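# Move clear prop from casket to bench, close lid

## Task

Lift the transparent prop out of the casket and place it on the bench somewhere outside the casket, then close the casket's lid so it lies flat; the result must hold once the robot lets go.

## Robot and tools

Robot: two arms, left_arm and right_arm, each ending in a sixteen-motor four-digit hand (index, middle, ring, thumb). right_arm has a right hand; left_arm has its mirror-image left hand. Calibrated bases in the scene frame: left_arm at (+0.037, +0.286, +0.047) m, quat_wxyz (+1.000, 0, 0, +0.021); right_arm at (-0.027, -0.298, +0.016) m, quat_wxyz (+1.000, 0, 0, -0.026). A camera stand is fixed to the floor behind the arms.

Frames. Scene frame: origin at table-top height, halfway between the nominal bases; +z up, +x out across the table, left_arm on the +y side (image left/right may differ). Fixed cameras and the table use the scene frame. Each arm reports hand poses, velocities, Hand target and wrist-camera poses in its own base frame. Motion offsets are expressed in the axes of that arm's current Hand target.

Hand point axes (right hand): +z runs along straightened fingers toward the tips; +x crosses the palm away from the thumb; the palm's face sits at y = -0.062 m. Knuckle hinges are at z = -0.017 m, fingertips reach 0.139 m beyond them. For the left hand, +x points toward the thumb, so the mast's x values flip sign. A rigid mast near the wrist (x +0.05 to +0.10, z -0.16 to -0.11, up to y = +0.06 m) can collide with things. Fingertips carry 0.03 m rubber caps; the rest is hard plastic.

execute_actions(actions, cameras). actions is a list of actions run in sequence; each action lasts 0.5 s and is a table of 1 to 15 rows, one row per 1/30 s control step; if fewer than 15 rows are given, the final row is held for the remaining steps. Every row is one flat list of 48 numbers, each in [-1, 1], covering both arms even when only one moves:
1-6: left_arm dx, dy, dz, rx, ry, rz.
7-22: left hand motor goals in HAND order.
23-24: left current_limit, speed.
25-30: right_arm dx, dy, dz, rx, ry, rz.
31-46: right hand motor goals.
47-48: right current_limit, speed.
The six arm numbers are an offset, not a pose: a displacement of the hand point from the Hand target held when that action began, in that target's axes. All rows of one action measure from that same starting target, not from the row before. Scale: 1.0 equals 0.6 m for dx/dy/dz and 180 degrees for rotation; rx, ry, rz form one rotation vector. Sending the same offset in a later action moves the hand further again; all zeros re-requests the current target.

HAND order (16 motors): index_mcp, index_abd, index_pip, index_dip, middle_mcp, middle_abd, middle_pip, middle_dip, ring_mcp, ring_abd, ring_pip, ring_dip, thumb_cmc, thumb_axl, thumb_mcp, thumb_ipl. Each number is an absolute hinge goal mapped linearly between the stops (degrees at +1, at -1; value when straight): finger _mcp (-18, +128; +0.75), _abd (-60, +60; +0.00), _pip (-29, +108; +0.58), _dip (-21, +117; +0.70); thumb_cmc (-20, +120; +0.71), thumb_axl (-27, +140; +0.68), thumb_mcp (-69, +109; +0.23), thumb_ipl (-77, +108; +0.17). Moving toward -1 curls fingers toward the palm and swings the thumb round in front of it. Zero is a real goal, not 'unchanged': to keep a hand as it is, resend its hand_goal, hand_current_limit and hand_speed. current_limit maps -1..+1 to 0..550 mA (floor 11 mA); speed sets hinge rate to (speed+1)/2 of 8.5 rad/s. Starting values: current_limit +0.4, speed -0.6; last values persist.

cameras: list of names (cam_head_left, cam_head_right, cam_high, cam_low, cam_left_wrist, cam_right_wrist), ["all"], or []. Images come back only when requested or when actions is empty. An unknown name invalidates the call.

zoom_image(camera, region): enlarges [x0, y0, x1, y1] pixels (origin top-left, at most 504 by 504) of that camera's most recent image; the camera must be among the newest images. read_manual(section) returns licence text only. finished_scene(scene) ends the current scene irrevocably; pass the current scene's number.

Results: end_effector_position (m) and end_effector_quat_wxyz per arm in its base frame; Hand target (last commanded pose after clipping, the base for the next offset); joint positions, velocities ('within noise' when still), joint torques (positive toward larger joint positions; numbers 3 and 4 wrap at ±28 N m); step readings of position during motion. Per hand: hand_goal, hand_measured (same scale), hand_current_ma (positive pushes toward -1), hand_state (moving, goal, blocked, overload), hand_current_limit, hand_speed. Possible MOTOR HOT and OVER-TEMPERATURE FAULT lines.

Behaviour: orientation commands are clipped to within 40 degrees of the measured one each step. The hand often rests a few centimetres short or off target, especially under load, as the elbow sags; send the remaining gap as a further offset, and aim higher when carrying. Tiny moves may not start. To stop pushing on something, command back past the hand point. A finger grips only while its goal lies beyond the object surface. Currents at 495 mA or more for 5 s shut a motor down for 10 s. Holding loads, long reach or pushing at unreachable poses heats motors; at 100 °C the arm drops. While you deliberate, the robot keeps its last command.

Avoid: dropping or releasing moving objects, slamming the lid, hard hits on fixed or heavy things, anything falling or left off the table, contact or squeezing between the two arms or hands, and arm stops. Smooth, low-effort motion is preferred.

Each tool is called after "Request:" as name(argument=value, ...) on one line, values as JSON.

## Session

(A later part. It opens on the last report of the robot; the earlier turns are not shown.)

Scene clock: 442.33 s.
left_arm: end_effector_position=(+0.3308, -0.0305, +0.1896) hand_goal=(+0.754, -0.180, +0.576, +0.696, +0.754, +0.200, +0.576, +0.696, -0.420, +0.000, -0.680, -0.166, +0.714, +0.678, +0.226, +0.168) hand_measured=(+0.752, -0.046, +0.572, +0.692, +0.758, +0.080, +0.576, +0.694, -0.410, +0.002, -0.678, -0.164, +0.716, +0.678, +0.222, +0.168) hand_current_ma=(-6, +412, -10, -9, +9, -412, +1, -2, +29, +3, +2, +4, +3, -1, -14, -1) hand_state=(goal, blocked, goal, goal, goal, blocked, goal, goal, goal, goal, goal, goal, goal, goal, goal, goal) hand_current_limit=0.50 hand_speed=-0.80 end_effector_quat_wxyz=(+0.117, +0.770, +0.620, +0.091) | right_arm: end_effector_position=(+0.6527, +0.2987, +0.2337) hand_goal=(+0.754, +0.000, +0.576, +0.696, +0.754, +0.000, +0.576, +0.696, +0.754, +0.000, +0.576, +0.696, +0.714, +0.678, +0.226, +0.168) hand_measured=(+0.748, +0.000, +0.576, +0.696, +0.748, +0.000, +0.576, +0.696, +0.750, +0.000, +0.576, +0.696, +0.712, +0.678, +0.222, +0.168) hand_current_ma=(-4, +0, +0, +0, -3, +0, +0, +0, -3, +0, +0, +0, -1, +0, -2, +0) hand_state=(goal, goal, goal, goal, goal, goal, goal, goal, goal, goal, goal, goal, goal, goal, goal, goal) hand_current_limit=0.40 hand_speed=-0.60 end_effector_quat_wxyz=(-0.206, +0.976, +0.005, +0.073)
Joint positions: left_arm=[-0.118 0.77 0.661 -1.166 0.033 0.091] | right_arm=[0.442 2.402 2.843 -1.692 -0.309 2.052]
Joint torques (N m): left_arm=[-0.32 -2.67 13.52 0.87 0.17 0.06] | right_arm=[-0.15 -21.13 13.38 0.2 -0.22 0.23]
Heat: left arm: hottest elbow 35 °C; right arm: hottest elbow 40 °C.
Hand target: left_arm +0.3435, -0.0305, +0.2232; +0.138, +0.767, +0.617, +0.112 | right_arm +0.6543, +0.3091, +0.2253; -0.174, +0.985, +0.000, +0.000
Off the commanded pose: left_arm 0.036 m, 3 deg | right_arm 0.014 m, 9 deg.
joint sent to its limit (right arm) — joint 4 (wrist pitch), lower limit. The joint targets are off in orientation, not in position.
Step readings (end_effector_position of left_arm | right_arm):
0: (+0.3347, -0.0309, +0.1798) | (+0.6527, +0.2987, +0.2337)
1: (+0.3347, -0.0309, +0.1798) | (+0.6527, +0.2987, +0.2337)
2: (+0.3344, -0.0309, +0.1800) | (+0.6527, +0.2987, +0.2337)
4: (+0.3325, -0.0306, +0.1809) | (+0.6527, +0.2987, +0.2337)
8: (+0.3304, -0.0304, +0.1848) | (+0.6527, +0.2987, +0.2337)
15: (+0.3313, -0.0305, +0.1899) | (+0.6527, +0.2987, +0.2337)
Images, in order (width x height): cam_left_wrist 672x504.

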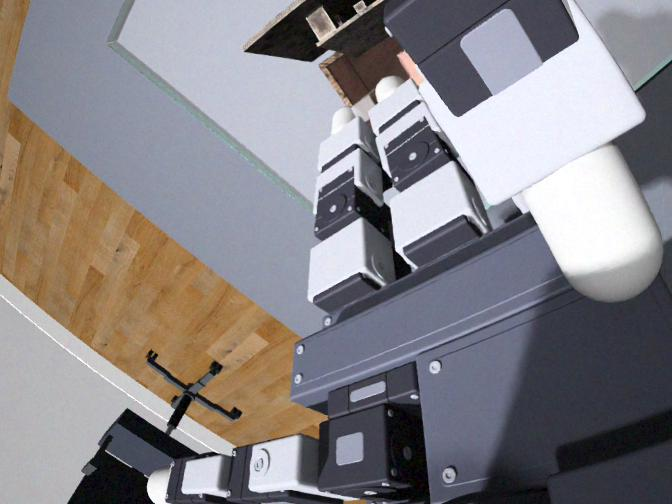

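Request:
execute_actions(actions=[[[0,0.006,-0.016,0,0,0,0.754,-0.18,0.576,0.696,0.754,0.20,0.576,0.696,-0.42,0,-0.68,-0.166,0.714,0.678,0.226,0.168,0.5,-0.8,0,0,0,0,0,0,0.754,0,0.576,0.696,0.754,0,0.576,0.696,0.754,0,0.576,0.696,0.714,0.678,0.226,0.168,0.4,-0.6],[0,0.0113,-0.0314,0,0,0,0.754,-0.18,0.576,0.696,0.754,0.20,0.576,0.696,-0.42,0,-0.68,-0.166,0.714,0.678,0.226,0.168,0.5,-0.8,0,0,0,0,0,0,0.754,0,0.576,0.696,0.754,0,0.576,0.696,0.754,0,0.576,0.696,0.714,0.678,0.226,0.168,0.4,-0.6]]], cameras=["cam_left_wrist","cam_right_wrist"])

Request:
zoom_image(camera="cam_left_wrist", region=[330, 40, 450, 160])

Request:
zoom_image(camera="cam_right_wrist", region=[385, 210, 545, 370])

Scene clock: 443.83 s.
left_arm: end_effector_position=(+0.3325, -0.0307, +0.2103) hand_goal=(+0.754, -0.180, +0.576, +0.696, +0.754, +0.200, +0.576, +0.696, -0.420, +0.000, -0.680, -0.166, +0.714, +0.678, +0.226, +0.168) hand_measured=(+0.752, -0.046, +0.572, +0.692, +0.758, +0.080, +0.576, +0.694, -0.410, +0.002, -0.678, -0.164, +0.716, +0.678, +0.222, +0.168) hand_current_ma=(-5, +413, -10, -9, +10, -412, +1, -2, +29, +3, +2, +4, +3, -1, -14, -1) hand_state=(goal, blocked, goal, goal, goal, blocked, goal, goal, goal, goal, goal, goal, goal, goal, goal, goal) hand_current_limit=0.50 hand_speed=-0.80 end_effector_quat_wxyz=(+0.117, +0.770, +0.620, +0.092) | right_arm: end_effector_position=(+0.6527, +0.2987, +0.2337) hand_goal=(+0.754, +0.000, +0.576, +0.696, +0.754, +0.000, +0.576, +0.696, +0.754, +0.000, +0.576, +0.696, +0.714, +0.678, +0.226, +0.168) hand_measured=(+0.748, +0.000, +0.576, +0.696, +0.748, +0.000, +0.576, +0.696, +0.750, +0.000, +0.576, +0.696, +0.712, +0.678, +0.222, +0.168) hand_current_ma=(-4, +0, +0, +0, -3, +0, +0, +0, -3, +0, +0, +0, -1, +0, -2, +0) hand_state=(goal, goal, goal, goal, goal, goal, goal, goal, goal, goal, goal, goal, goal, goal, goal, goal) hand_current_limit=0.40 hand_speed=-0.60 end_effector_quat_wxyz=(-0.206, +0.976, +0.005, +0.073)
Joint positions: left_arm=[-0.118 0.769 0.715 -1.22 0.033 0.091] | right_arm=[0.442 2.402 2.843 -1.692 -0.309 2.052]
Joint torques (N m): left_arm=[-0.5 -3.31 13.33 0.65 0.15 0.07] | right_arm=[-0.09 -21.19 13.35 0.24 -0.22 0.22]
Heat: left arm: hottest elbow 35 °C; right arm: hottest elbow 40 °C.
Hand target: left_arm +0.3432, -0.0304, +0.2432; +0.138, +0.767, +0.617, +0.112 | right_arm +0.6543, +0.3091, +0.2253; -0.174, +0.985, +0.000, +0.000
Off the commanded pose: left_arm 0.035 m, 3 deg | right_arm 0.014 m, 9 deg.
joint sent to its limit (right arm) — joint 4 (wrist pitch), lower limit. The joint targets are off in orientation, not in position.
Step readings (end_effector_position of left_arm | right_arm):
0: (+0.3307, -0.0305, +0.1895) | (+0.6527, +0.2987, +0.2337)
1: (+0.3307, -0.0305, +0.1895) | (+0.6527, +0.2987, +0.2337)
2: (+0.3304, -0.0305, +0.1899) | (+0.6527, +0.2987, +0.2337)
4: (+0.3292, -0.0303, +0.1916) | (+0.6527, +0.2987, +0.2337)
8: (+0.3311, -0.0305, +0.2029) | (+0.6527, +0.2987, +0.2337)
15: (+0.3329, -0.0308, +0.2107) | (+0.6527, +0.2987, +0.2337)
Images, in order (width x height): cam_left_wrist 672x504, cam_right_wrist 672x504.

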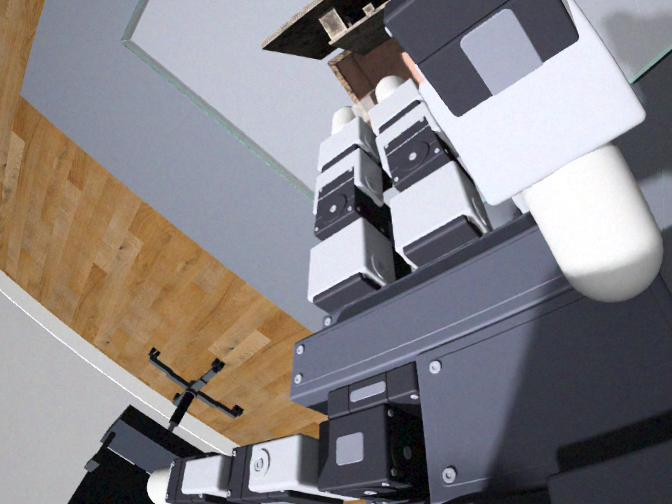

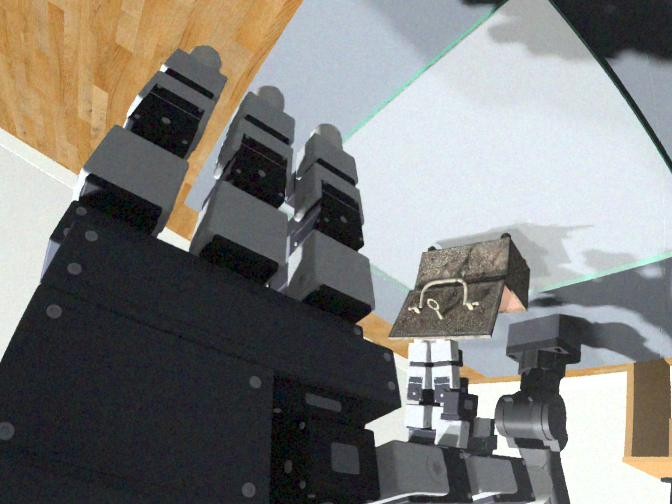

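Scaled by 4.200 from the camera's 672x504 image, which has a finer 960x720 frame.

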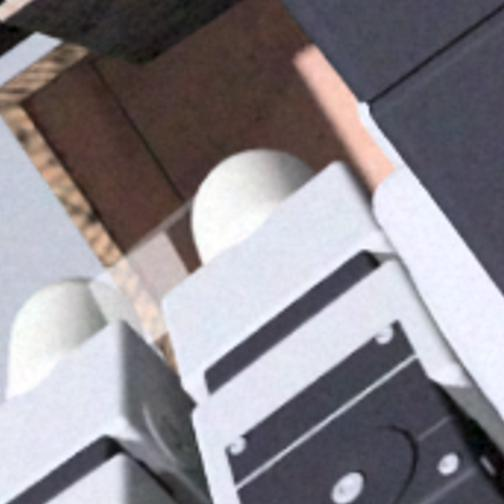

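Scaled by 3.150 from the camera's 672x504 image, which has a finer 960x720 frame.

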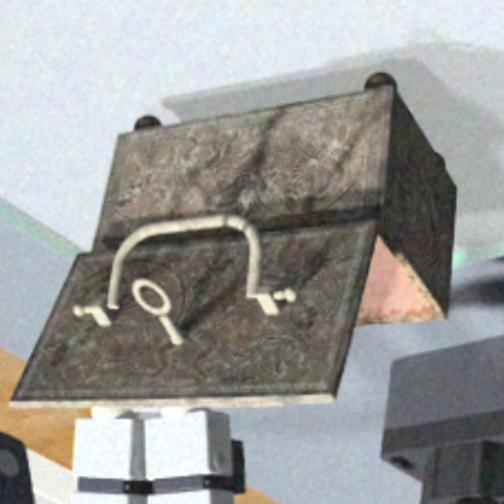

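Request:
execute_actions(actions=[[[0,0.0085,-0.0235,0,0,0,0.754,-0.18,0.576,0.696,0.754,0.20,0.576,0.696,-0.42,0,-0.68,-0.166,0.714,0.678,0.226,0.168,0.5,-0.8,0,0,0,0,0,0,0.754,0,0.576,0.696,0.754,0,0.576,0.696,0.754,0,0.576,0.696,0.714,0.678,0.226,0.168,0.4,-0.6],[0,0.017,-0.047,0,0,0,0.754,-0.18,0.576,0.696,0.754,0.20,0.576,0.696,-0.42,0,-0.68,-0.166,0.714,0.678,0.226,0.168,0.5,-0.8,0,0,0,0,0,0,0.754,0,0.576,0.696,0.754,0,0.576,0.696,0.754,0,0.576,0.696,0.714,0.678,0.226,0.168,0.4,-0.6]],[[0,0.0085,-0.0235,0,0,0,0.754,-0.18,0.576,0.696,0.754,0.20,0.576,0.696,-0.42,0,-0.68,-0.166,0.714,0.678,0.226,0.168,0.5,-0.8,0,0,0,0,0,0,0.754,0,0.576,0.696,0.754,0,0.576,0.696,0.754,0,0.576,0.696,0.714,0.678,0.226,0.168,0.4,-0.6]]], cameras=["cam_left_wrist"])

Request:
zoom_image(camera="cam_left_wrist", region=[330, 40, 450, 160])

Scene clock: 447.57 s.
left_arm: end_effector_position=(+0.3336, -0.0308, +0.2573) hand_goal=(+0.754, -0.180, +0.576, +0.696, +0.754, +0.200, +0.576, +0.696, -0.420, +0.000, -0.680, -0.166, +0.714, +0.678, +0.226, +0.168) hand_measured=(+0.752, -0.046, +0.572, +0.692, +0.758, +0.080, +0.576, +0.696, -0.410, +0.002, -0.678, -0.164, +0.716, +0.678, +0.222, +0.168) hand_current_ma=(-4, +412, -9, -9, +11, -412, +1, -1, +29, +3, +2, +4, +3, -1, -14, -1) hand_state=(goal, blocked, goal, goal, goal, blocked, goal, goal, goal, goal, goal, goal, goal, goal, goal, goal) hand_current_limit=0.50 hand_speed=-0.80 end_effector_quat_wxyz=(+0.120, +0.770, +0.620, +0.094) | right_arm: end_effector_position=(+0.6527, +0.2987, +0.2337) hand_goal=(+0.754, +0.000, +0.576, +0.696, +0.754, +0.000, +0.576, +0.696, +0.754, +0.000, +0.576, +0.696, +0.714, +0.678, +0.226, +0.168) hand_measured=(+0.748, +0.000, +0.576, +0.696, +0.748, +0.000, +0.576, +0.696, +0.750, +0.000, +0.576, +0.696, +0.712, +0.678, +0.222, +0.168) hand_current_ma=(-4, +0, +0, +0, -3, +0, +0, +0, -3, +0, +0, +0, -1, +0, -2, +0) hand_state=(goal, goal, goal, goal, goal, goal, goal, goal, goal, goal, goal, goal, goal, goal, goal, goal) hand_current_limit=0.40 hand_speed=-0.60 end_effector_quat_wxyz=(-0.206, +0.976, +0.005, +0.073)
Joint positions: left_arm=[-0.118 0.769 0.835 -1.333 0.033 0.091] | right_arm=[0.442 2.402 2.843 -1.692 -0.309 2.052]
Joint torques (N m): left_arm=[-0.91 -2.2 13.41 0.73 0.14 0.04] | right_arm=[-0.03 -21.25 13.38 0.24 -0.22 0.23]
Heat: left arm: hottest elbow 35 °C; right arm: hottest elbow 40 °C.
Hand target: left_arm +0.3428, -0.0304, +0.2882; +0.138, +0.767, +0.617, +0.112 | right_arm +0.6543, +0.3091, +0.2253; -0.174, +0.985, +0.000, +0.000
Off the commanded pose: left_arm 0.032 m, 3 deg | right_arm 0.014 m, 9 deg.
joint sent to its limit (right arm) — joint 4 (wrist pitch), lower limit. The joint targets are off in orientation, not in position.
Step readings (end_effector_position of left_arm | right_arm):
0: (+0.3325, -0.0307, +0.2103) | (+0.6527, +0.2987, +0.2337)
1: (+0.3324, -0.0307, +0.2103) | (+0.6527, +0.2987, +0.2337)
2: (+0.3319, -0.0306, +0.2105) | (+0.6527, +0.2987, +0.2337)
4: (+0.3300, -0.0304, +0.2135) | (+0.6527, +0.2987, +0.2337)
8: (+0.3321, -0.0307, +0.2304) | (+0.6527, +0.2987, +0.2337)
15: (+0.3347, -0.0310, +0.2427) | (+0.6527, +0.2987, +0.2337)
16: (+0.3343, -0.0309, +0.2424) | (+0.6527, +0.2987, +0.2337)
17: (+0.3337, -0.0309, +0.2425) | (+0.6527, +0.2987, +0.2337)
19: (+0.3322, -0.0307, +0.2439) | (+0.6527, +0.2987, +0.2337)
23: (+0.3329, -0.0308, +0.2522) | (+0.6527, +0.2987, +0.2337)
30: (+0.3339, -0.0309, +0.2575) | (+0.6527, +0.2987, +0.2337)
Images, in order (width x height): cam_left_wrist 672x504.

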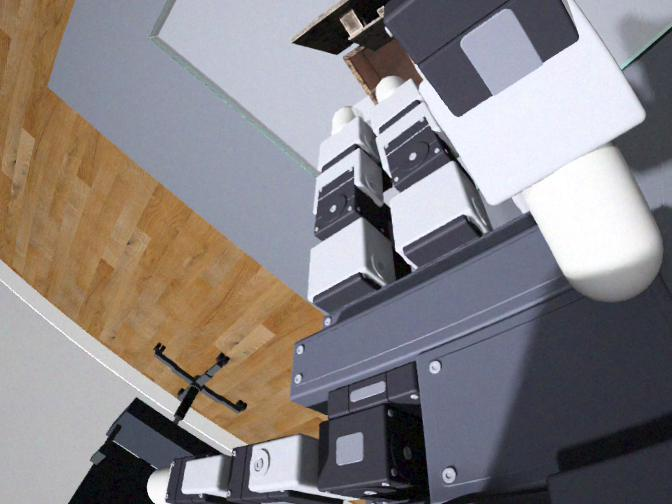

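Scaled by 4.200 from the camera's 672x504 image, which has a finer 960x720 frame.

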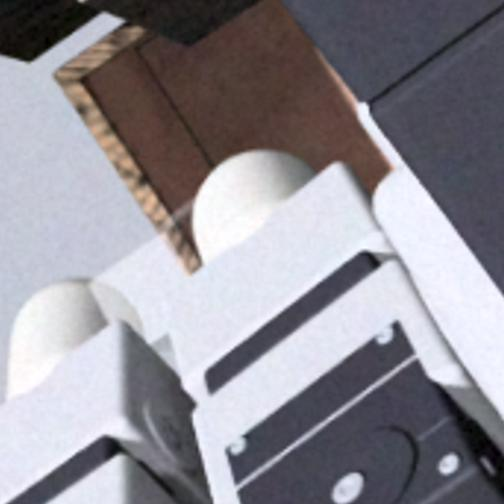

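Request:
execute_actions(actions=[[[0,0.0068,-0.0188,0,0,0,0.754,-0.18,0.576,0.696,0.754,0.20,0.576,0.696,-0.42,0,-0.68,-0.166,0.714,0.678,0.226,0.168,0.5,-0.8,0,0,0,0,0,0,0.754,0,0.576,0.696,0.754,0,0.576,0.696,0.754,0,0.576,0.696,0.714,0.678,0.226,0.168,0.4,-0.6]],[[0.015,0,0,0,0,0,0.754,-0.18,0.576,0.696,0.754,0.20,0.576,0.696,-0.42,0,-0.68,-0.166,0.714,0.678,0.226,0.168,0.5,-0.8,0,0,0,0,0,0,0.754,0,0.576,0.696,0.754,0,0.576,0.696,0.754,0,0.576,0.696,0.714,0.678,0.226,0.168,0.4,-0.6],[0.03,0,0,0,0,0,0.754,-0.18,0.576,0.696,0.754,0.20,0.576,0.696,-0.42,0,-0.68,-0.166,0.714,0.678,0.226,0.168,0.5,-0.8,0,0,0,0,0,0,0.754,0,0.576,0.696,0.754,0,0.576,0.696,0.754,0,0.576,0.696,0.714,0.678,0.226,0.168,0.4,-0.6],[0.045,0,0,0,0,0,0.754,-0.18,0.576,0.696,0.754,0.20,0.576,0.696,-0.42,0,-0.68,-0.166,0.714,0.678,0.226,0.168,0.5,-0.8,0,0,0,0,0,0,0.754,0,0.576,0.696,0.754,0,0.576,0.696,0.754,0,0.576,0.696,0.714,0.678,0.226,0.168,0.4,-0.6],[0.06,0,0,0,0,0,0.754,-0.18,0.576,0.696,0.754,0.20,0.576,0.696,-0.42,0,-0.68,-0.166,0.714,0.678,0.226,0.168,0.5,-0.8,0,0,0,0,0,0,0.754,0,0.576,0.696,0.754,0,0.576,0.696,0.754,0,0.576,0.696,0.714,0.678,0.226,0.168,0.4,-0.6],[0.075,0,0,0,0,0,0.754,-0.18,0.576,0.696,0.754,0.20,0.576,0.696,-0.42,0,-0.68,-0.166,0.714,0.678,0.226,0.168,0.5,-0.8,0,0,0,0,0,0,0.754,0,0.576,0.696,0.754,0,0.576,0.696,0.754,0,0.576,0.696,0.714,0.678,0.226,0.168,0.4,-0.6]],[[0.015,0,0,0,0,0,0.754,-0.18,0.576,0.696,0.754,0.20,0.576,0.696,-0.42,0,-0.68,-0.166,0.714,0.678,0.226,0.168,0.5,-0.8,0,0,0,0,0,0,0.754,0,0.576,0.696,0.754,0,0.576,0.696,0.754,0,0.576,0.696,0.714,0.678,0.226,0.168,0.4,-0.6],[0.03,0,0,0,0,0,0.754,-0.18,0.576,0.696,0.754,0.20,0.576,0.696,-0.42,0,-0.68,-0.166,0.714,0.678,0.226,0.168,0.5,-0.8,0,0,0,0,0,0,0.754,0,0.576,0.696,0.754,0,0.576,0.696,0.754,0,0.576,0.696,0.714,0.678,0.226,0.168,0.4,-0.6],[0.045,0,0,0,0,0,0.754,-0.18,0.576,0.696,0.754,0.20,0.576,0.696,-0.42,0,-0.68,-0.166,0.714,0.678,0.226,0.168,0.5,-0.8,0,0,0,0,0,0,0.754,0,0.576,0.696,0.754,0,0.576,0.696,0.754,0,0.576,0.696,0.714,0.678,0.226,0.168,0.4,-0.6],[0.06,0,0,0,0,0,0.754,-0.18,0.576,0.696,0.754,0.20,0.576,0.696,-0.42,0,-0.68,-0.166,0.714,0.678,0.226,0.168,0.5,-0.8,0,0,0,0,0,0,0.754,0,0.576,0.696,0.754,0,0.576,0.696,0.754,0,0.576,0.696,0.714,0.678,0.226,0.168,0.4,-0.6],[0.07,0,0,0,0,0,0.754,-0.18,0.576,0.696,0.754,0.20,0.576,0.696,-0.42,0,-0.68,-0.166,0.714,0.678,0.226,0.168,0.5,-0.8,0,0,0,0,0,0,0.754,0,0.576,0.696,0.754,0,0.576,0.696,0.754,0,0.576,0.696,0.714,0.678,0.226,0.168,0.4,-0.6]]], cameras=["cam_left_wrist","cam_low","cam_high"])

Request:
zoom_image(camera="cam_left_wrist", region=[310, 40, 450, 180])

Request:
zoom_image(camera="cam_low", region=[480, 160, 600, 280])

Scene clock: 453.80 s.
left_arm: end_effector_position=(+0.3486, +0.0500, +0.2733) hand_goal=(+0.754, -0.180, +0.576, +0.696, +0.754, +0.200, +0.576, +0.696, -0.420, +0.000, -0.680, -0.166, +0.714, +0.678, +0.226, +0.168) hand_measured=(+0.752, -0.046, +0.572, +0.692, +0.760, +0.080, +0.578, +0.696, -0.410, +0.002, -0.678, -0.164, +0.716, +0.678, +0.222, +0.168) hand_current_ma=(-4, +412, -8, -9, +14, -412, +2, -1, +29, +3, +2, +4, +3, -1, -14, -1) hand_state=(goal, blocked, goal, goal, goal, blocked, goal, goal, goal, goal, goal, goal, goal, goal, goal, goal) hand_current_limit=0.50 hand_speed=-0.80 end_effector_quat_wxyz=(+0.129, +0.766, +0.622, +0.093) | right_arm: end_effector_position=(+0.6527, +0.2987, +0.2337) hand_goal=(+0.754, +0.000, +0.576, +0.696, +0.754, +0.000, +0.576, +0.696, +0.754, +0.000, +0.576, +0.696, +0.714, +0.678, +0.226, +0.168) hand_measured=(+0.748, +0.000, +0.576, +0.696, +0.748, +0.000, +0.576, +0.696, +0.750, +0.000, +0.576, +0.696, +0.712, +0.678, +0.222, +0.168) hand_current_ma=(-4, +0, +0, +0, -3, +0, +0, +0, -3, +0, +0, +0, -1, +0, -2, +0) hand_state=(goal, goal, goal, goal, goal, goal, goal, goal, goal, goal, goal, goal, goal, goal, goal, goal) hand_current_limit=0.40 hand_speed=-0.60 end_effector_quat_wxyz=(-0.206, +0.976, +0.005, +0.073)
Joint positions: left_arm=[0.27 0.838 0.905 -1.362 0.16 0.455] | right_arm=[0.442 2.402 2.843 -1.692 -0.309 2.052]
Joint torques (N m): left_arm=[-0.73 -1.9 13.64 0.69 0.31 0.14] | right_arm=[-0.21 -21.13 13.35 0.18 -0.22 0.23]
Heat: left arm: hottest elbow 36 °C; right arm: hottest elbow 40 °C.
Hand target: left_arm +0.3613, +0.0547, +0.3004; +0.138, +0.767, +0.617, +0.112 | right_arm +0.6543, +0.3091, +0.2253; -0.174, +0.985, +0.000, +0.000
Off the commanded pose: left_arm 0.030 m, 3 deg | right_arm 0.014 m, 9 deg.
joint sent to its limit (right arm) — joint 4 (wrist pitch), lower limit. The joint targets are off in orientation, not in position.
Step readings (end_effector_position of left_arm | right_arm):
0: (+0.3336, -0.0308, +0.2573) | (+0.6527, +0.2987, +0.2337)
1: (+0.3335, -0.0308, +0.2572) | (+0.6527, +0.2987, +0.2337)
2: (+0.3333, -0.0308, +0.2575) | (+0.6527, +0.2987, +0.2337)
4: (+0.3322, -0.0307, +0.2590) | (+0.6527, +0.2987, +0.2337)
8: (+0.3331, -0.0308, +0.2667) | (+0.6527, +0.2987, +0.2337)
15: (+0.3336, -0.0308, +0.2707) | (+0.6527, +0.2987, +0.2337)
16: (+0.3335, -0.0307, +0.2706) | (+0.6527, +0.2987, +0.2337)
17: (+0.3336, -0.0305, +0.2706) | (+0.6527, +0.2987, +0.2337)
19: (+0.3340, -0.0278, +0.2707) | (+0.6527, +0.2987, +0.2337)
23: (+0.3356, -0.0022, +0.2711) | (+0.6527, +0.2987, +0.2337)
30: (+0.3392, +0.0147, +0.2728) | (+0.6527, +0.2987, +0.2337)
31: (+0.3396, +0.0138, +0.2728) | (+0.6527, +0.2987, +0.2337)
32: (+0.3400, +0.0136, +0.2728) | (+0.6527, +0.2987, +0.2337)
34: (+0.3410, +0.0151, +0.2730) | (+0.6527, +0.2987, +0.2337)
38: (+0.3436, +0.0391, +0.2731) | (+0.6527, +0.2987, +0.2337)
45: (+0.3476, +0.0531, +0.2714) | (+0.6527, +0.2987, +0.2337)
Images, in order (width x height): cam_high 896x504, cam_low 896x504, cam_left_wrist 672x504.

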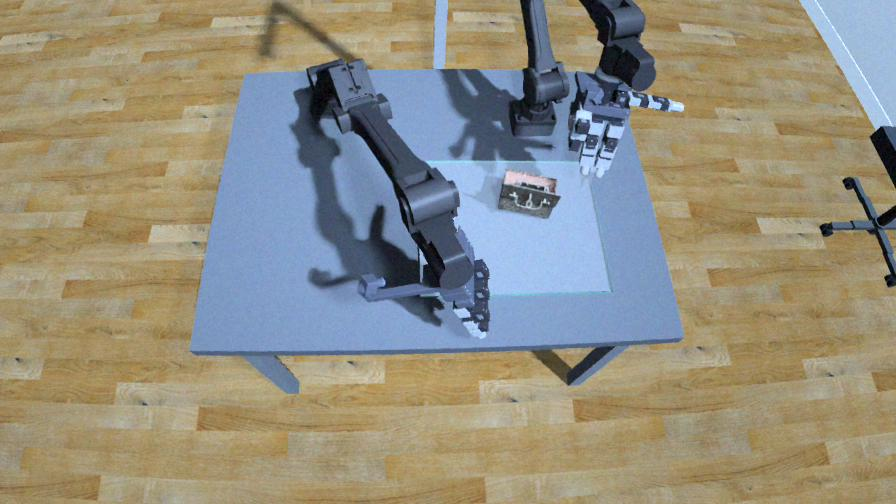

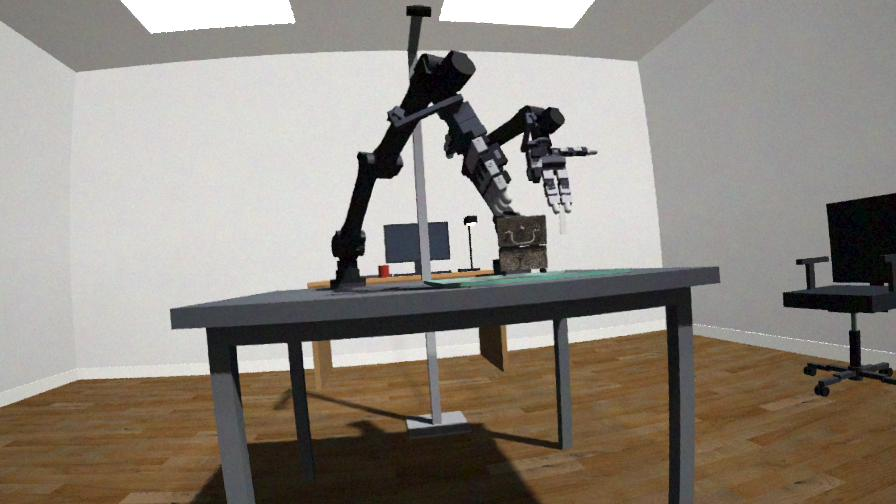

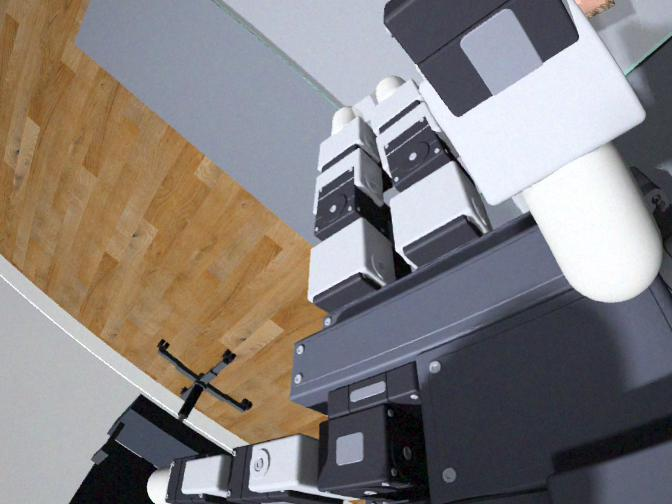

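Scaled by 3.600 from the camera's 672x504 image, which has a finer 960x720 frame.

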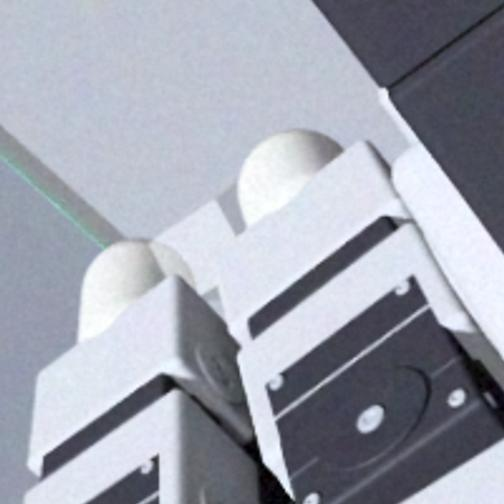

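Scaled by 4.200.

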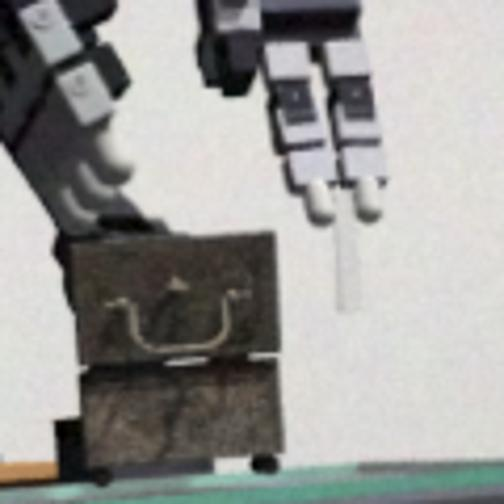

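Request:
execute_actions(actions=[[[0,-0.007,0.0196,0,0,0,0.754,-0.18,0.576,0.696,0.754,0.20,0.576,0.696,-0.42,0,-0.68,-0.166,0.714,0.678,0.226,0.168,0.5,-0.8,0,0,0,0,0,0,0.754,0,0.576,0.696,0.754,0,0.576,0.696,0.754,0,0.576,0.696,0.714,0.678,0.226,0.168,0.4,-0.6],[0,-0.014,0.0392,0,0,0,0.754,-0.18,0.576,0.696,0.754,0.20,0.576,0.696,-0.42,0,-0.68,-0.166,0.714,0.678,0.226,0.168,0.5,-0.8,0,0,0,0,0,0,0.754,0,0.576,0.696,0.754,0,0.576,0.696,0.754,0,0.576,0.696,0.714,0.678,0.226,0.168,0.4,-0.6],[0,-0.0283,0.0785,0,0,0,0.754,-0.18,0.576,0.696,0.754,0.20,0.576,0.696,-0.42,0,-0.68,-0.166,0.714,0.678,0.226,0.168,0.5,-0.8,0,0,0,0,0,0,0.754,0,0.576,0.696,0.754,0,0.576,0.696,0.754,0,0.576,0.696,0.714,0.678,0.226,0.168,0.4,-0.6]],[[0,-0.007,0.0196,0,0,0,0.754,-0.18,0.576,0.696,0.754,0.20,0.576,0.696,-0.42,0,-0.68,-0.166,0.714,0.678,0.226,0.168,0.5,-0.8,0,0,0,0,0,0,0.754,0,0.576,0.696,0.754,0,0.576,0.696,0.754,0,0.576,0.696,0.714,0.678,0.226,0.168,0.4,-0.6],[0,-0.014,0.0392,0,0,0,0.754,-0.18,0.576,0.696,0.754,0.20,0.576,0.696,-0.42,0,-0.68,-0.166,0.714,0.678,0.226,0.168,0.5,-0.8,0,0,0,0,0,0,0.754,0,0.576,0.696,0.754,0,0.576,0.696,0.754,0,0.576,0.696,0.714,0.678,0.226,0.168,0.4,-0.6],[0,-0.0283,0.0785,0,0,0,0.754,-0.18,0.576,0.696,0.754,0.20,0.576,0.696,-0.42,0,-0.68,-0.166,0.714,0.678,0.226,0.168,0.5,-0.8,0,0,0,0,0,0,0.754,0,0.576,0.696,0.754,0,0.576,0.696,0.754,0,0.576,0.696,0.714,0.678,0.226,0.168,0.4,-0.6]]], cameras=["cam_left_wrist","cam_low"])

Request:
zoom_image(camera="cam_left_wrist", region=[310, 40, 450, 180])

Request:
zoom_image(camera="cam_low", region=[480, 180, 600, 300])

Scene clock: 459.37 s.
left_arm: end_effector_position=(+0.3607, +0.0529, +0.2057) hand_goal=(+0.754, -0.180, +0.576, +0.696, +0.754, +0.200, +0.576, +0.696, -0.420, +0.000, -0.680, -0.166, +0.714, +0.678, +0.226, +0.168) hand_measured=(+0.754, -0.046, +0.572, +0.692, +0.760, +0.080, +0.578, +0.696, -0.410, +0.002, -0.678, -0.164, +0.716, +0.678, +0.222, +0.168) hand_current_ma=(-1, +412, -6, -7, +15, -412, +2, -1, +29, +3, +2, +4, +3, -1, -14, -1) hand_state=(goal, blocked, goal, goal, goal, blocked, goal, goal, goal, goal, goal, goal, goal, goal, goal, goal) hand_current_limit=0.50 hand_speed=-0.80 end_effector_quat_wxyz=(+0.139, +0.766, +0.618, +0.114) | right_arm: end_effector_position=(+0.6527, +0.2987, +0.2337) hand_goal=(+0.754, +0.000, +0.576, +0.696, +0.754, +0.000, +0.576, +0.696, +0.754, +0.000, +0.576, +0.696, +0.714, +0.678, +0.226, +0.168) hand_measured=(+0.748, +0.000, +0.576, +0.696, +0.748, +0.000, +0.576, +0.696, +0.750, +0.000, +0.576, +0.696, +0.712, +0.678, +0.222, +0.168) hand_current_ma=(-4, +0, +0, +0, -3, +0, +0, +0, -3, +0, +0, +0, -1, +0, -2, +0) hand_state=(goal, goal, goal, goal, goal, goal, goal, goal, goal, goal, goal, goal, goal, goal, goal, goal) hand_current_limit=0.40 hand_speed=-0.60 end_effector_quat_wxyz=(-0.206, +0.976, +0.005, +0.073)
Joint positions: left_arm=[0.271 0.854 0.716 -1.108 0.162 0.457] | right_arm=[0.442 2.402 2.843 -1.692 -0.309 2.052]
Joint torques (N m): left_arm=[-0.56 -2.43 8.54 1.7 0.34 0.08] | right_arm=[-0.15 -21.19 13.3 0.17 -0.22 0.22]
Heat: left arm: hottest elbow 36 °C; right arm: hottest elbow 40 °C.
Hand target: left_arm +0.3624, +0.0547, +0.2002; +0.138, +0.767, +0.617, +0.112 | right_arm +0.6543, +0.3091, +0.2253; -0.174, +0.985, +0.000, +0.000
Off the commanded pose: left_arm 0.006 m, 0 deg | right_arm 0.014 m, 9 deg.
joint sent to its limit (right arm) — joint 4 (wrist pitch), lower limit. The joint targets are off in orientation, not in position.
Step readings (end_effector_position of left_arm | right_arm):
0: (+0.3486, +0.0499, +0.2733) | (+0.6527, +0.2987, +0.2337)
1: (+0.3486, +0.0499, +0.2733) | (+0.6527, +0.2987, +0.2337)
2: (+0.3486, +0.0499, +0.2733) | (+0.6527, +0.2987, +0.2337)
4: (+0.3514, +0.0507, +0.2752) | (+0.6527, +0.2987, +0.2337)
8: (+0.3600, +0.0529, +0.2725) | (+0.6527, +0.2987, +0.2337)
15: (+0.3583, +0.0523, +0.2563) | (+0.6527, +0.2987, +0.2337)
16: (+0.3587, +0.0524, +0.2566) | (+0.6527, +0.2987, +0.2337)
17: (+0.3594, +0.0526, +0.2566) | (+0.6527, +0.2987, +0.2337)
19: (+0.3619, +0.0533, +0.2524) | (+0.6527, +0.2987, +0.2337)
23: (+0.3584, +0.0522, +0.2223) | (+0.6527, +0.2987, +0.2337)
30: (+0.3589, +0.0524, +0.2043) | (+0.6527, +0.2987, +0.2337)
Images, in order (width x height): cam_low 896x504, cam_left_wrist 672x504.

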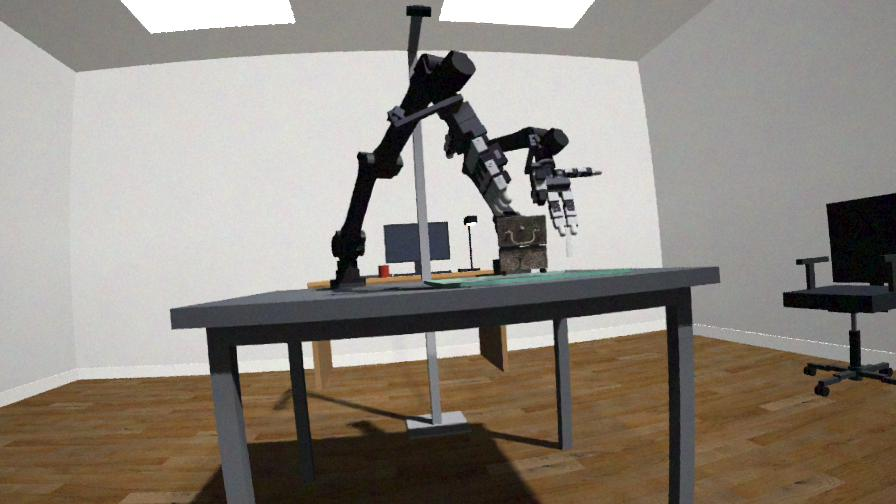

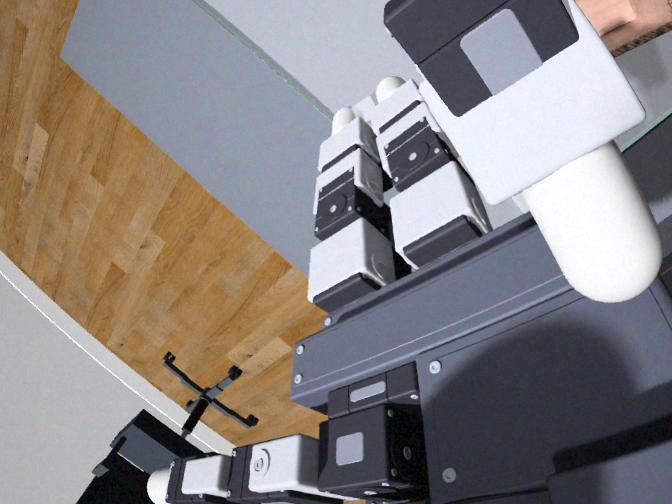

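Scaled by 3.600 from the camera's 672x504 image, which has a finer 960x720 frame.

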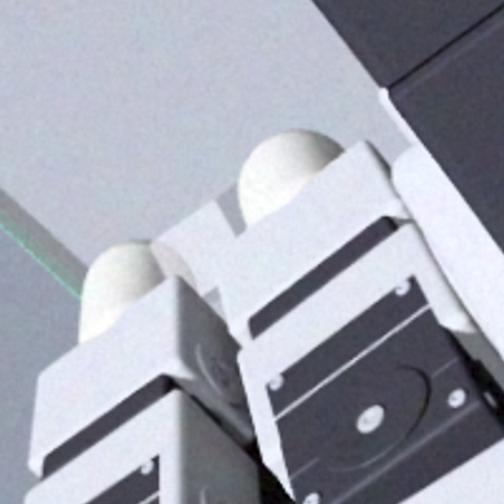

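Scaled by 4.200.

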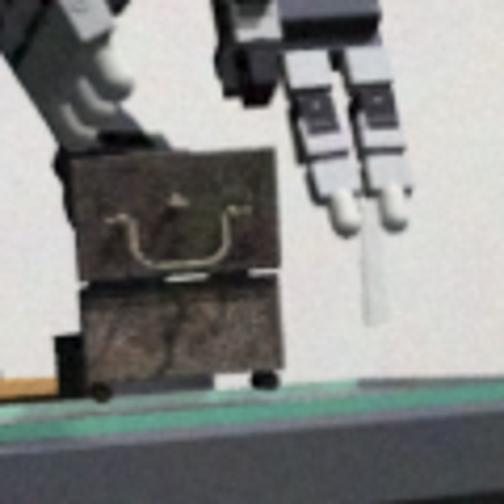

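Request:
execute_actions(actions=[[[0,-0.007,0.0196,0,0,0,0.754,-0.18,0.576,0.696,0.754,0.20,0.576,0.696,-0.42,0,-0.68,-0.166,0.714,0.678,0.226,0.168,0.5,-0.8,0,0,0,0,0,0,0.754,0,0.576,0.696,0.754,0,0.576,0.696,0.754,0,0.576,0.696,0.714,0.678,0.226,0.168,0.4,-0.6],[0,-0.017,0.0471,0,0,0,0.754,-0.18,0.576,0.696,0.754,0.20,0.576,0.696,-0.42,0,-0.68,-0.166,0.714,0.678,0.226,0.168,0.5,-0.8,0,0,0,0,0,0,0.754,0,0.576,0.696,0.754,0,0.576,0.696,0.754,0,0.576,0.696,0.714,0.678,0.226,0.168,0.4,-0.6]]], cameras=["cam_left_wrist","cam_low"])

Request:
zoom_image(camera="cam_low", region=[480, 180, 600, 300])

Scene clock: 461.47 s.
left_arm: end_effector_position=(+0.3621, +0.0533, +0.1770) hand_goal=(+0.754, -0.180, +0.576, +0.696, +0.754, +0.200, +0.576, +0.696, -0.420, +0.000, -0.680, -0.166, +0.714, +0.678, +0.226, +0.168) hand_measured=(+0.754, -0.046, +0.572, +0.692, +0.760, +0.080, +0.578, +0.696, -0.410, +0.002, -0.678, -0.164, +0.716, +0.678, +0.222, +0.168) hand_current_ma=(-1, +413, -6, -7, +15, -412, +2, -1, +29, +3, +2, +4, +3, -1, -14, -1) hand_state=(goal, blocked, goal, goal, goal, blocked, goal, goal, goal, goal, goal, goal, goal, goal, goal, goal) hand_current_limit=0.50 hand_speed=-0.80 end_effector_quat_wxyz=(+0.140, +0.765, +0.617, +0.115) | right_arm: end_effector_position=(+0.6527, +0.2987, +0.2337) hand_goal=(+0.754, +0.000, +0.576, +0.696, +0.754, +0.000, +0.576, +0.696, +0.754, +0.000, +0.576, +0.696, +0.714, +0.678, +0.226, +0.168) hand_measured=(+0.748, +0.000, +0.576, +0.696, +0.748, +0.000, +0.576, +0.696, +0.750, +0.000, +0.576, +0.696, +0.712, +0.678, +0.222, +0.168) hand_current_ma=(-4, +0, +0, +0, -3, +0, +0, +0, -3, +0, +0, +0, -1, +0, -2, +0) hand_state=(goal, goal, goal, goal, goal, goal, goal, goal, goal, goal, goal, goal, goal, goal, goal, goal) hand_current_limit=0.40 hand_speed=-0.60 end_effector_quat_wxyz=(-0.206, +0.976, +0.005, +0.073)
Joint positions: left_arm=[0.271 0.875 0.649 -1.017 0.162 0.457] | right_arm=[0.442 2.402 2.843 -1.692 -0.309 2.052]
Joint torques (N m): left_arm=[-0.26 -2.08 8.03 1.62 0.31 0.09] | right_arm=[-0.21 -21.07 13.39 0.21 -0.22 0.22]
Heat: left arm: hottest elbow 36 °C; right arm: hottest elbow 40 °C.
Hand target: left_arm +0.3628, +0.0547, +0.1703; +0.138, +0.767, +0.617, +0.112 | right_arm +0.6543, +0.3091, +0.2253; -0.174, +0.985, +0.000, +0.000
Off the commanded pose: left_arm 0.007 m, 0 deg | right_arm 0.014 m, 9 deg.
joint sent to its limit (right arm) — joint 4 (wrist pitch), lower limit. The joint targets are off in orientation, not in position.
Step readings (end_effector_position of left_arm | right_arm):
0: (+0.3607, +0.0529, +0.2057) | (+0.6527, +0.2987, +0.2337)
1: (+0.3607, +0.0529, +0.2057) | (+0.6527, +0.2987, +0.2337)
2: (+0.3610, +0.0530, +0.2055) | (+0.6527, +0.2987, +0.2337)
4: (+0.3628, +0.0535, +0.2026) | (+0.6527, +0.2987, +0.2337)
8: (+0.3603, +0.0528, +0.1855) | (+0.6527, +0.2987, +0.2337)
15: (+0.3612, +0.0530, +0.1763) | (+0.6527, +0.2987, +0.2337)
Images, in order (width x height): cam_low 896x504, cam_left_wrist 672x504.

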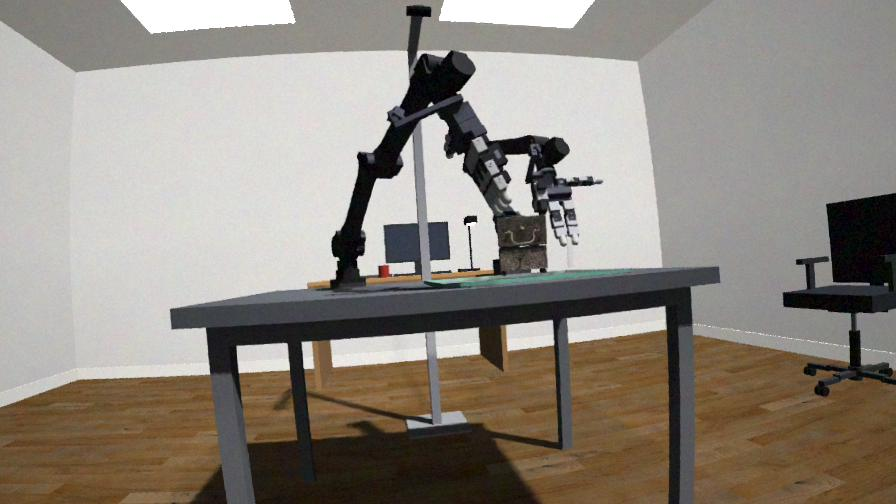

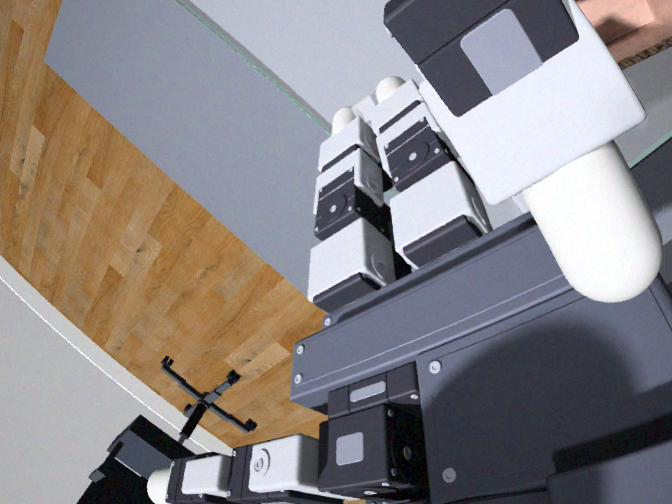

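Scaled by 4.200.

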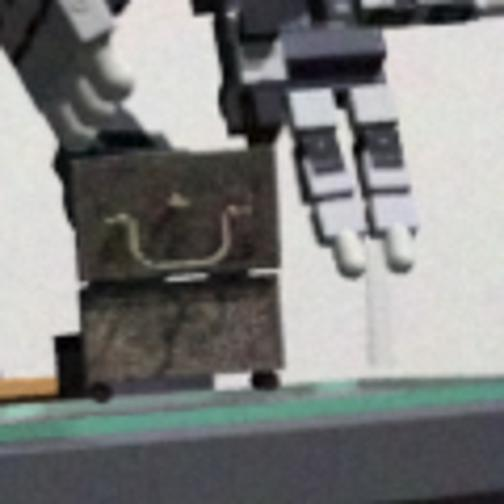

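Request:
execute_actions(actions=[[[0,-0.0045,0.0125,0,0,0,0.754,-0.18,0.576,0.696,0.754,0.20,0.576,0.696,-0.42,0,-0.68,-0.166,0.714,0.678,0.226,0.168,0.5,-0.8,0,0,0,0,0,0,0.754,0,0.576,0.696,0.754,0,0.576,0.696,0.754,0,0.576,0.696,0.714,0.678,0.226,0.168,0.4,-0.6]]], cameras=["cam_low"])

Request:
zoom_image(camera="cam_low", region=[540, 220, 600, 280])

Scene clock: 462.63 s.
left_arm: end_effector_position=(+0.3630, +0.0535, +0.1710) hand_goal=(+0.754, -0.180, +0.576, +0.696, +0.754, +0.200, +0.576, +0.696, -0.420, +0.000, -0.680, -0.166, +0.714, +0.678, +0.226, +0.168) hand_measured=(+0.754, -0.046, +0.572, +0.692, +0.760, +0.080, +0.578, +0.696, -0.410, +0.002, -0.678, -0.164, +0.716, +0.678, +0.222, +0.168) hand_current_ma=(-1, +412, -6, -7, +15, -412, +2, -1, +29, +3, +2, +4, +3, -1, -14, -1) hand_state=(goal, blocked, goal, goal, goal, blocked, goal, goal, goal, goal, goal, goal, goal, goal, goal, goal) hand_current_limit=0.50 hand_speed=-0.80 end_effector_quat_wxyz=(+0.140, +0.765, +0.617, +0.117) | right_arm: end_effector_position=(+0.6527, +0.2987, +0.2337) hand_goal=(+0.754, +0.000, +0.576, +0.696, +0.754, +0.000, +0.576, +0.696, +0.754, +0.000, +0.576, +0.696, +0.714, +0.678, +0.226, +0.168) hand_measured=(+0.748, +0.000, +0.576, +0.696, +0.748, +0.000, +0.576, +0.696, +0.750, +0.000, +0.576, +0.696, +0.712, +0.678, +0.222, +0.168) hand_current_ma=(-4, +0, +0, +0, -3, +0, +0, +0, -3, +0, +0, +0, -1, +0, -2, +0) hand_state=(goal, goal, goal, goal, goal, goal, goal, goal, goal, goal, goal, goal, goal, goal, goal, goal) hand_current_limit=0.40 hand_speed=-0.60 end_effector_quat_wxyz=(-0.206, +0.976, +0.005, +0.073)
Joint positions: left_arm=[0.271 0.881 0.634 -0.992 0.162 0.457] | right_arm=[0.442 2.402 2.843 -1.692 -0.309 2.052]
Joint torques (N m): left_arm=[-0.5 -2.32 7.84 1.7 0.35 0.09] | right_arm=[-0.21 -21.25 13.35 0.2 -0.23 0.22]
Heat: left arm: hottest elbow 36 °C; right arm: hottest elbow 40 °C.
Hand target: left_arm +0.3628, +0.0547, +0.1622; +0.138, +0.767, +0.617, +0.112 | right_arm +0.6543, +0.3091, +0.2253; -0.174, +0.985, +0.000, +0.000
Off the commanded pose: left_arm 0.009 m, 1 deg | right_arm 0.014 m, 9 deg.
joint sent to its limit (right arm) — joint 4 (wrist pitch), lower limit. The joint targets are off in orientation, not in position.
Step readings (end_effector_position of left_arm | right_arm):
0: (+0.3621, +0.0533, +0.1770) | (+0.6527, +0.2987, +0.2337)
1: (+0.3621, +0.0533, +0.1771) | (+0.6527, +0.2987, +0.2337)
2: (+0.3622, +0.0533, +0.1769) | (+0.6527, +0.2987, +0.2337)
4: (+0.3631, +0.0536, +0.1765) | (+0.6527, +0.2987, +0.2337)
8: (+0.3628, +0.0535, +0.1730) | (+0.6527, +0.2987, +0.2337)
15: (+0.3629, +0.0535, +0.1709) | (+0.6527, +0.2987, +0.2337)
Images, in order (width x height): cam_low 896x504.

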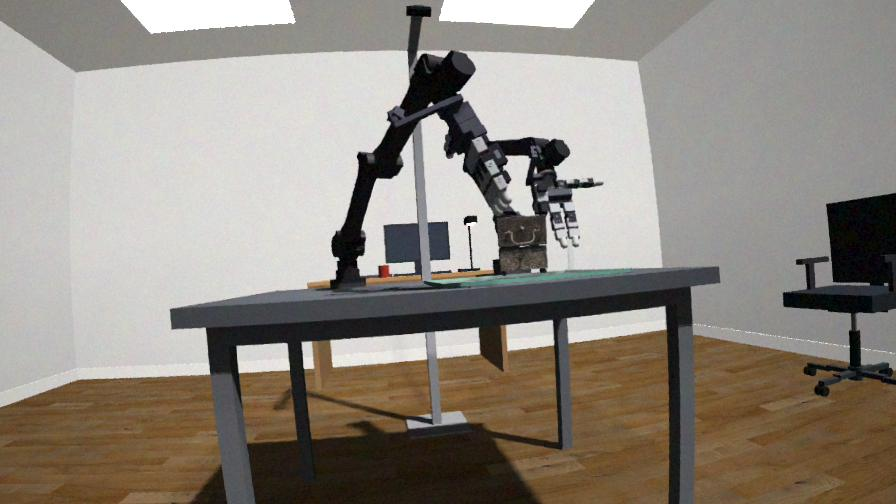

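Scaled by 8.400.

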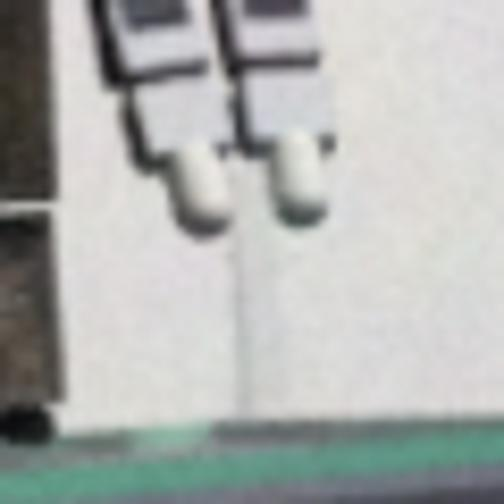

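Request:
execute_actions(actions=[[[0,-0.0028,0.0078,0,0,0,0.754,-0.18,0.576,0.696,0.754,0.20,0.576,0.696,-0.42,0,-0.68,-0.166,0.714,0.678,0.226,0.168,0.5,-0.8,0,0,0,0,0,0,0.754,0,0.576,0.696,0.754,0,0.576,0.696,0.754,0,0.576,0.696,0.714,0.678,0.226,0.168,0.4,-0.6]]], cameras=["cam_low"])

Request:
zoom_image(camera="cam_low", region=[540, 220, 600, 280])

Scene clock: 463.97 s.
left_arm: end_effector_position=(+0.3632, +0.0536, +0.1660) hand_goal=(+0.754, -0.180, +0.576, +0.696, +0.754, +0.200, +0.576, +0.696, -0.420, +0.000, -0.680, -0.166, +0.714, +0.678, +0.226, +0.168) hand_measured=(+0.754, -0.046, +0.572, +0.692, +0.760, +0.080, +0.578, +0.696, -0.410, +0.002, -0.678, -0.164, +0.716, +0.678, +0.222, +0.168) hand_current_ma=(-1, +412, -6, -7, +15, -412, +2, -1, +29, +3, +2, +4, +3, -1, -14, -1) hand_state=(goal, blocked, goal, goal, goal, blocked, goal, goal, goal, goal, goal, goal, goal, goal, goal, goal) hand_current_limit=0.50 hand_speed=-0.80 end_effector_quat_wxyz=(+0.140, +0.765, +0.617, +0.117) | right_arm: end_effector_position=(+0.6527, +0.2987, +0.2337) hand_goal=(+0.754, +0.000, +0.576, +0.696, +0.754, +0.000, +0.576, +0.696, +0.754, +0.000, +0.576, +0.696, +0.714, +0.678, +0.226, +0.168) hand_measured=(+0.748, +0.000, +0.576, +0.696, +0.748, +0.000, +0.576, +0.696, +0.750, +0.000, +0.576, +0.696, +0.712, +0.678, +0.222, +0.168) hand_current_ma=(-4, +0, +0, +0, -3, +0, +0, +0, -3, +0, +0, +0, -1, +0, -2, +0) hand_state=(goal, goal, goal, goal, goal, goal, goal, goal, goal, goal, goal, goal, goal, goal, goal, goal) hand_current_limit=0.40 hand_speed=-0.60 end_effector_quat_wxyz=(-0.206, +0.976, +0.005, +0.073)
Joint positions: left_arm=[0.271 0.886 0.623 -0.976 0.162 0.457] | right_arm=[0.442 2.402 2.843 -1.692 -0.309 2.052]
Joint torques (N m): left_arm=[-0.91 -2.78 7.73 1.66 0.39 0.05] | right_arm=[-0.21 -21.19 13.35 0.17 -0.21 0.22]
Heat: left arm: hottest elbow 36 °C; right arm: hottest elbow 40 °C.
Hand target: left_arm +0.3628, +0.0547, +0.1571; +0.138, +0.767, +0.617, +0.112 | right_arm +0.6543, +0.3091, +0.2253; -0.174, +0.985, +0.000, +0.000
Off the commanded pose: left_arm 0.009 m, 1 deg | right_arm 0.014 m, 9 deg.
joint sent to its limit (right arm) — joint 4 (wrist pitch), lower limit. The joint targets are off in orientation, not in position.
Step readings (end_effector_position of left_arm | right_arm):
0: (+0.3630, +0.0535, +0.1710) | (+0.6527, +0.2987, +0.2337)
1: (+0.3630, +0.0535, +0.1710) | (+0.6527, +0.2987, +0.2337)
2: (+0.3631, +0.0536, +0.1709) | (+0.6527, +0.2987, +0.2337)
4: (+0.3635, +0.0537, +0.1704) | (+0.6527, +0.2987, +0.2337)
8: (+0.3631, +0.0536, +0.1675) | (+0.6527, +0.2987, +0.2337)
15: (+0.3631, +0.0536, +0.1660) | (+0.6527, +0.2987, +0.2337)
Images, in order (width x height): cam_low 896x504.

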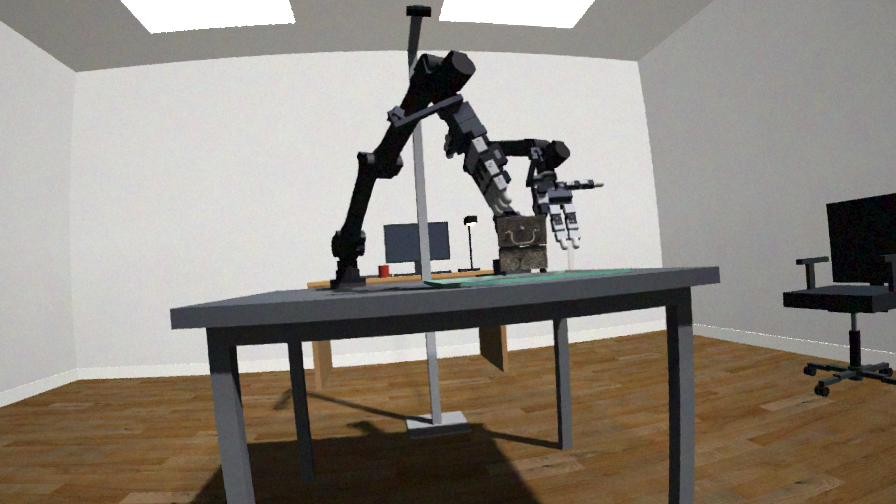

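Scaled by 8.400.

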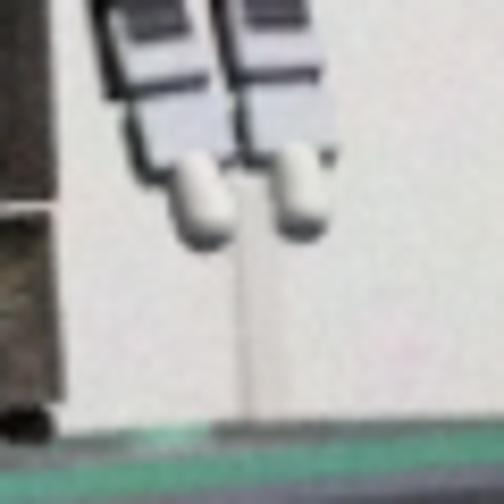

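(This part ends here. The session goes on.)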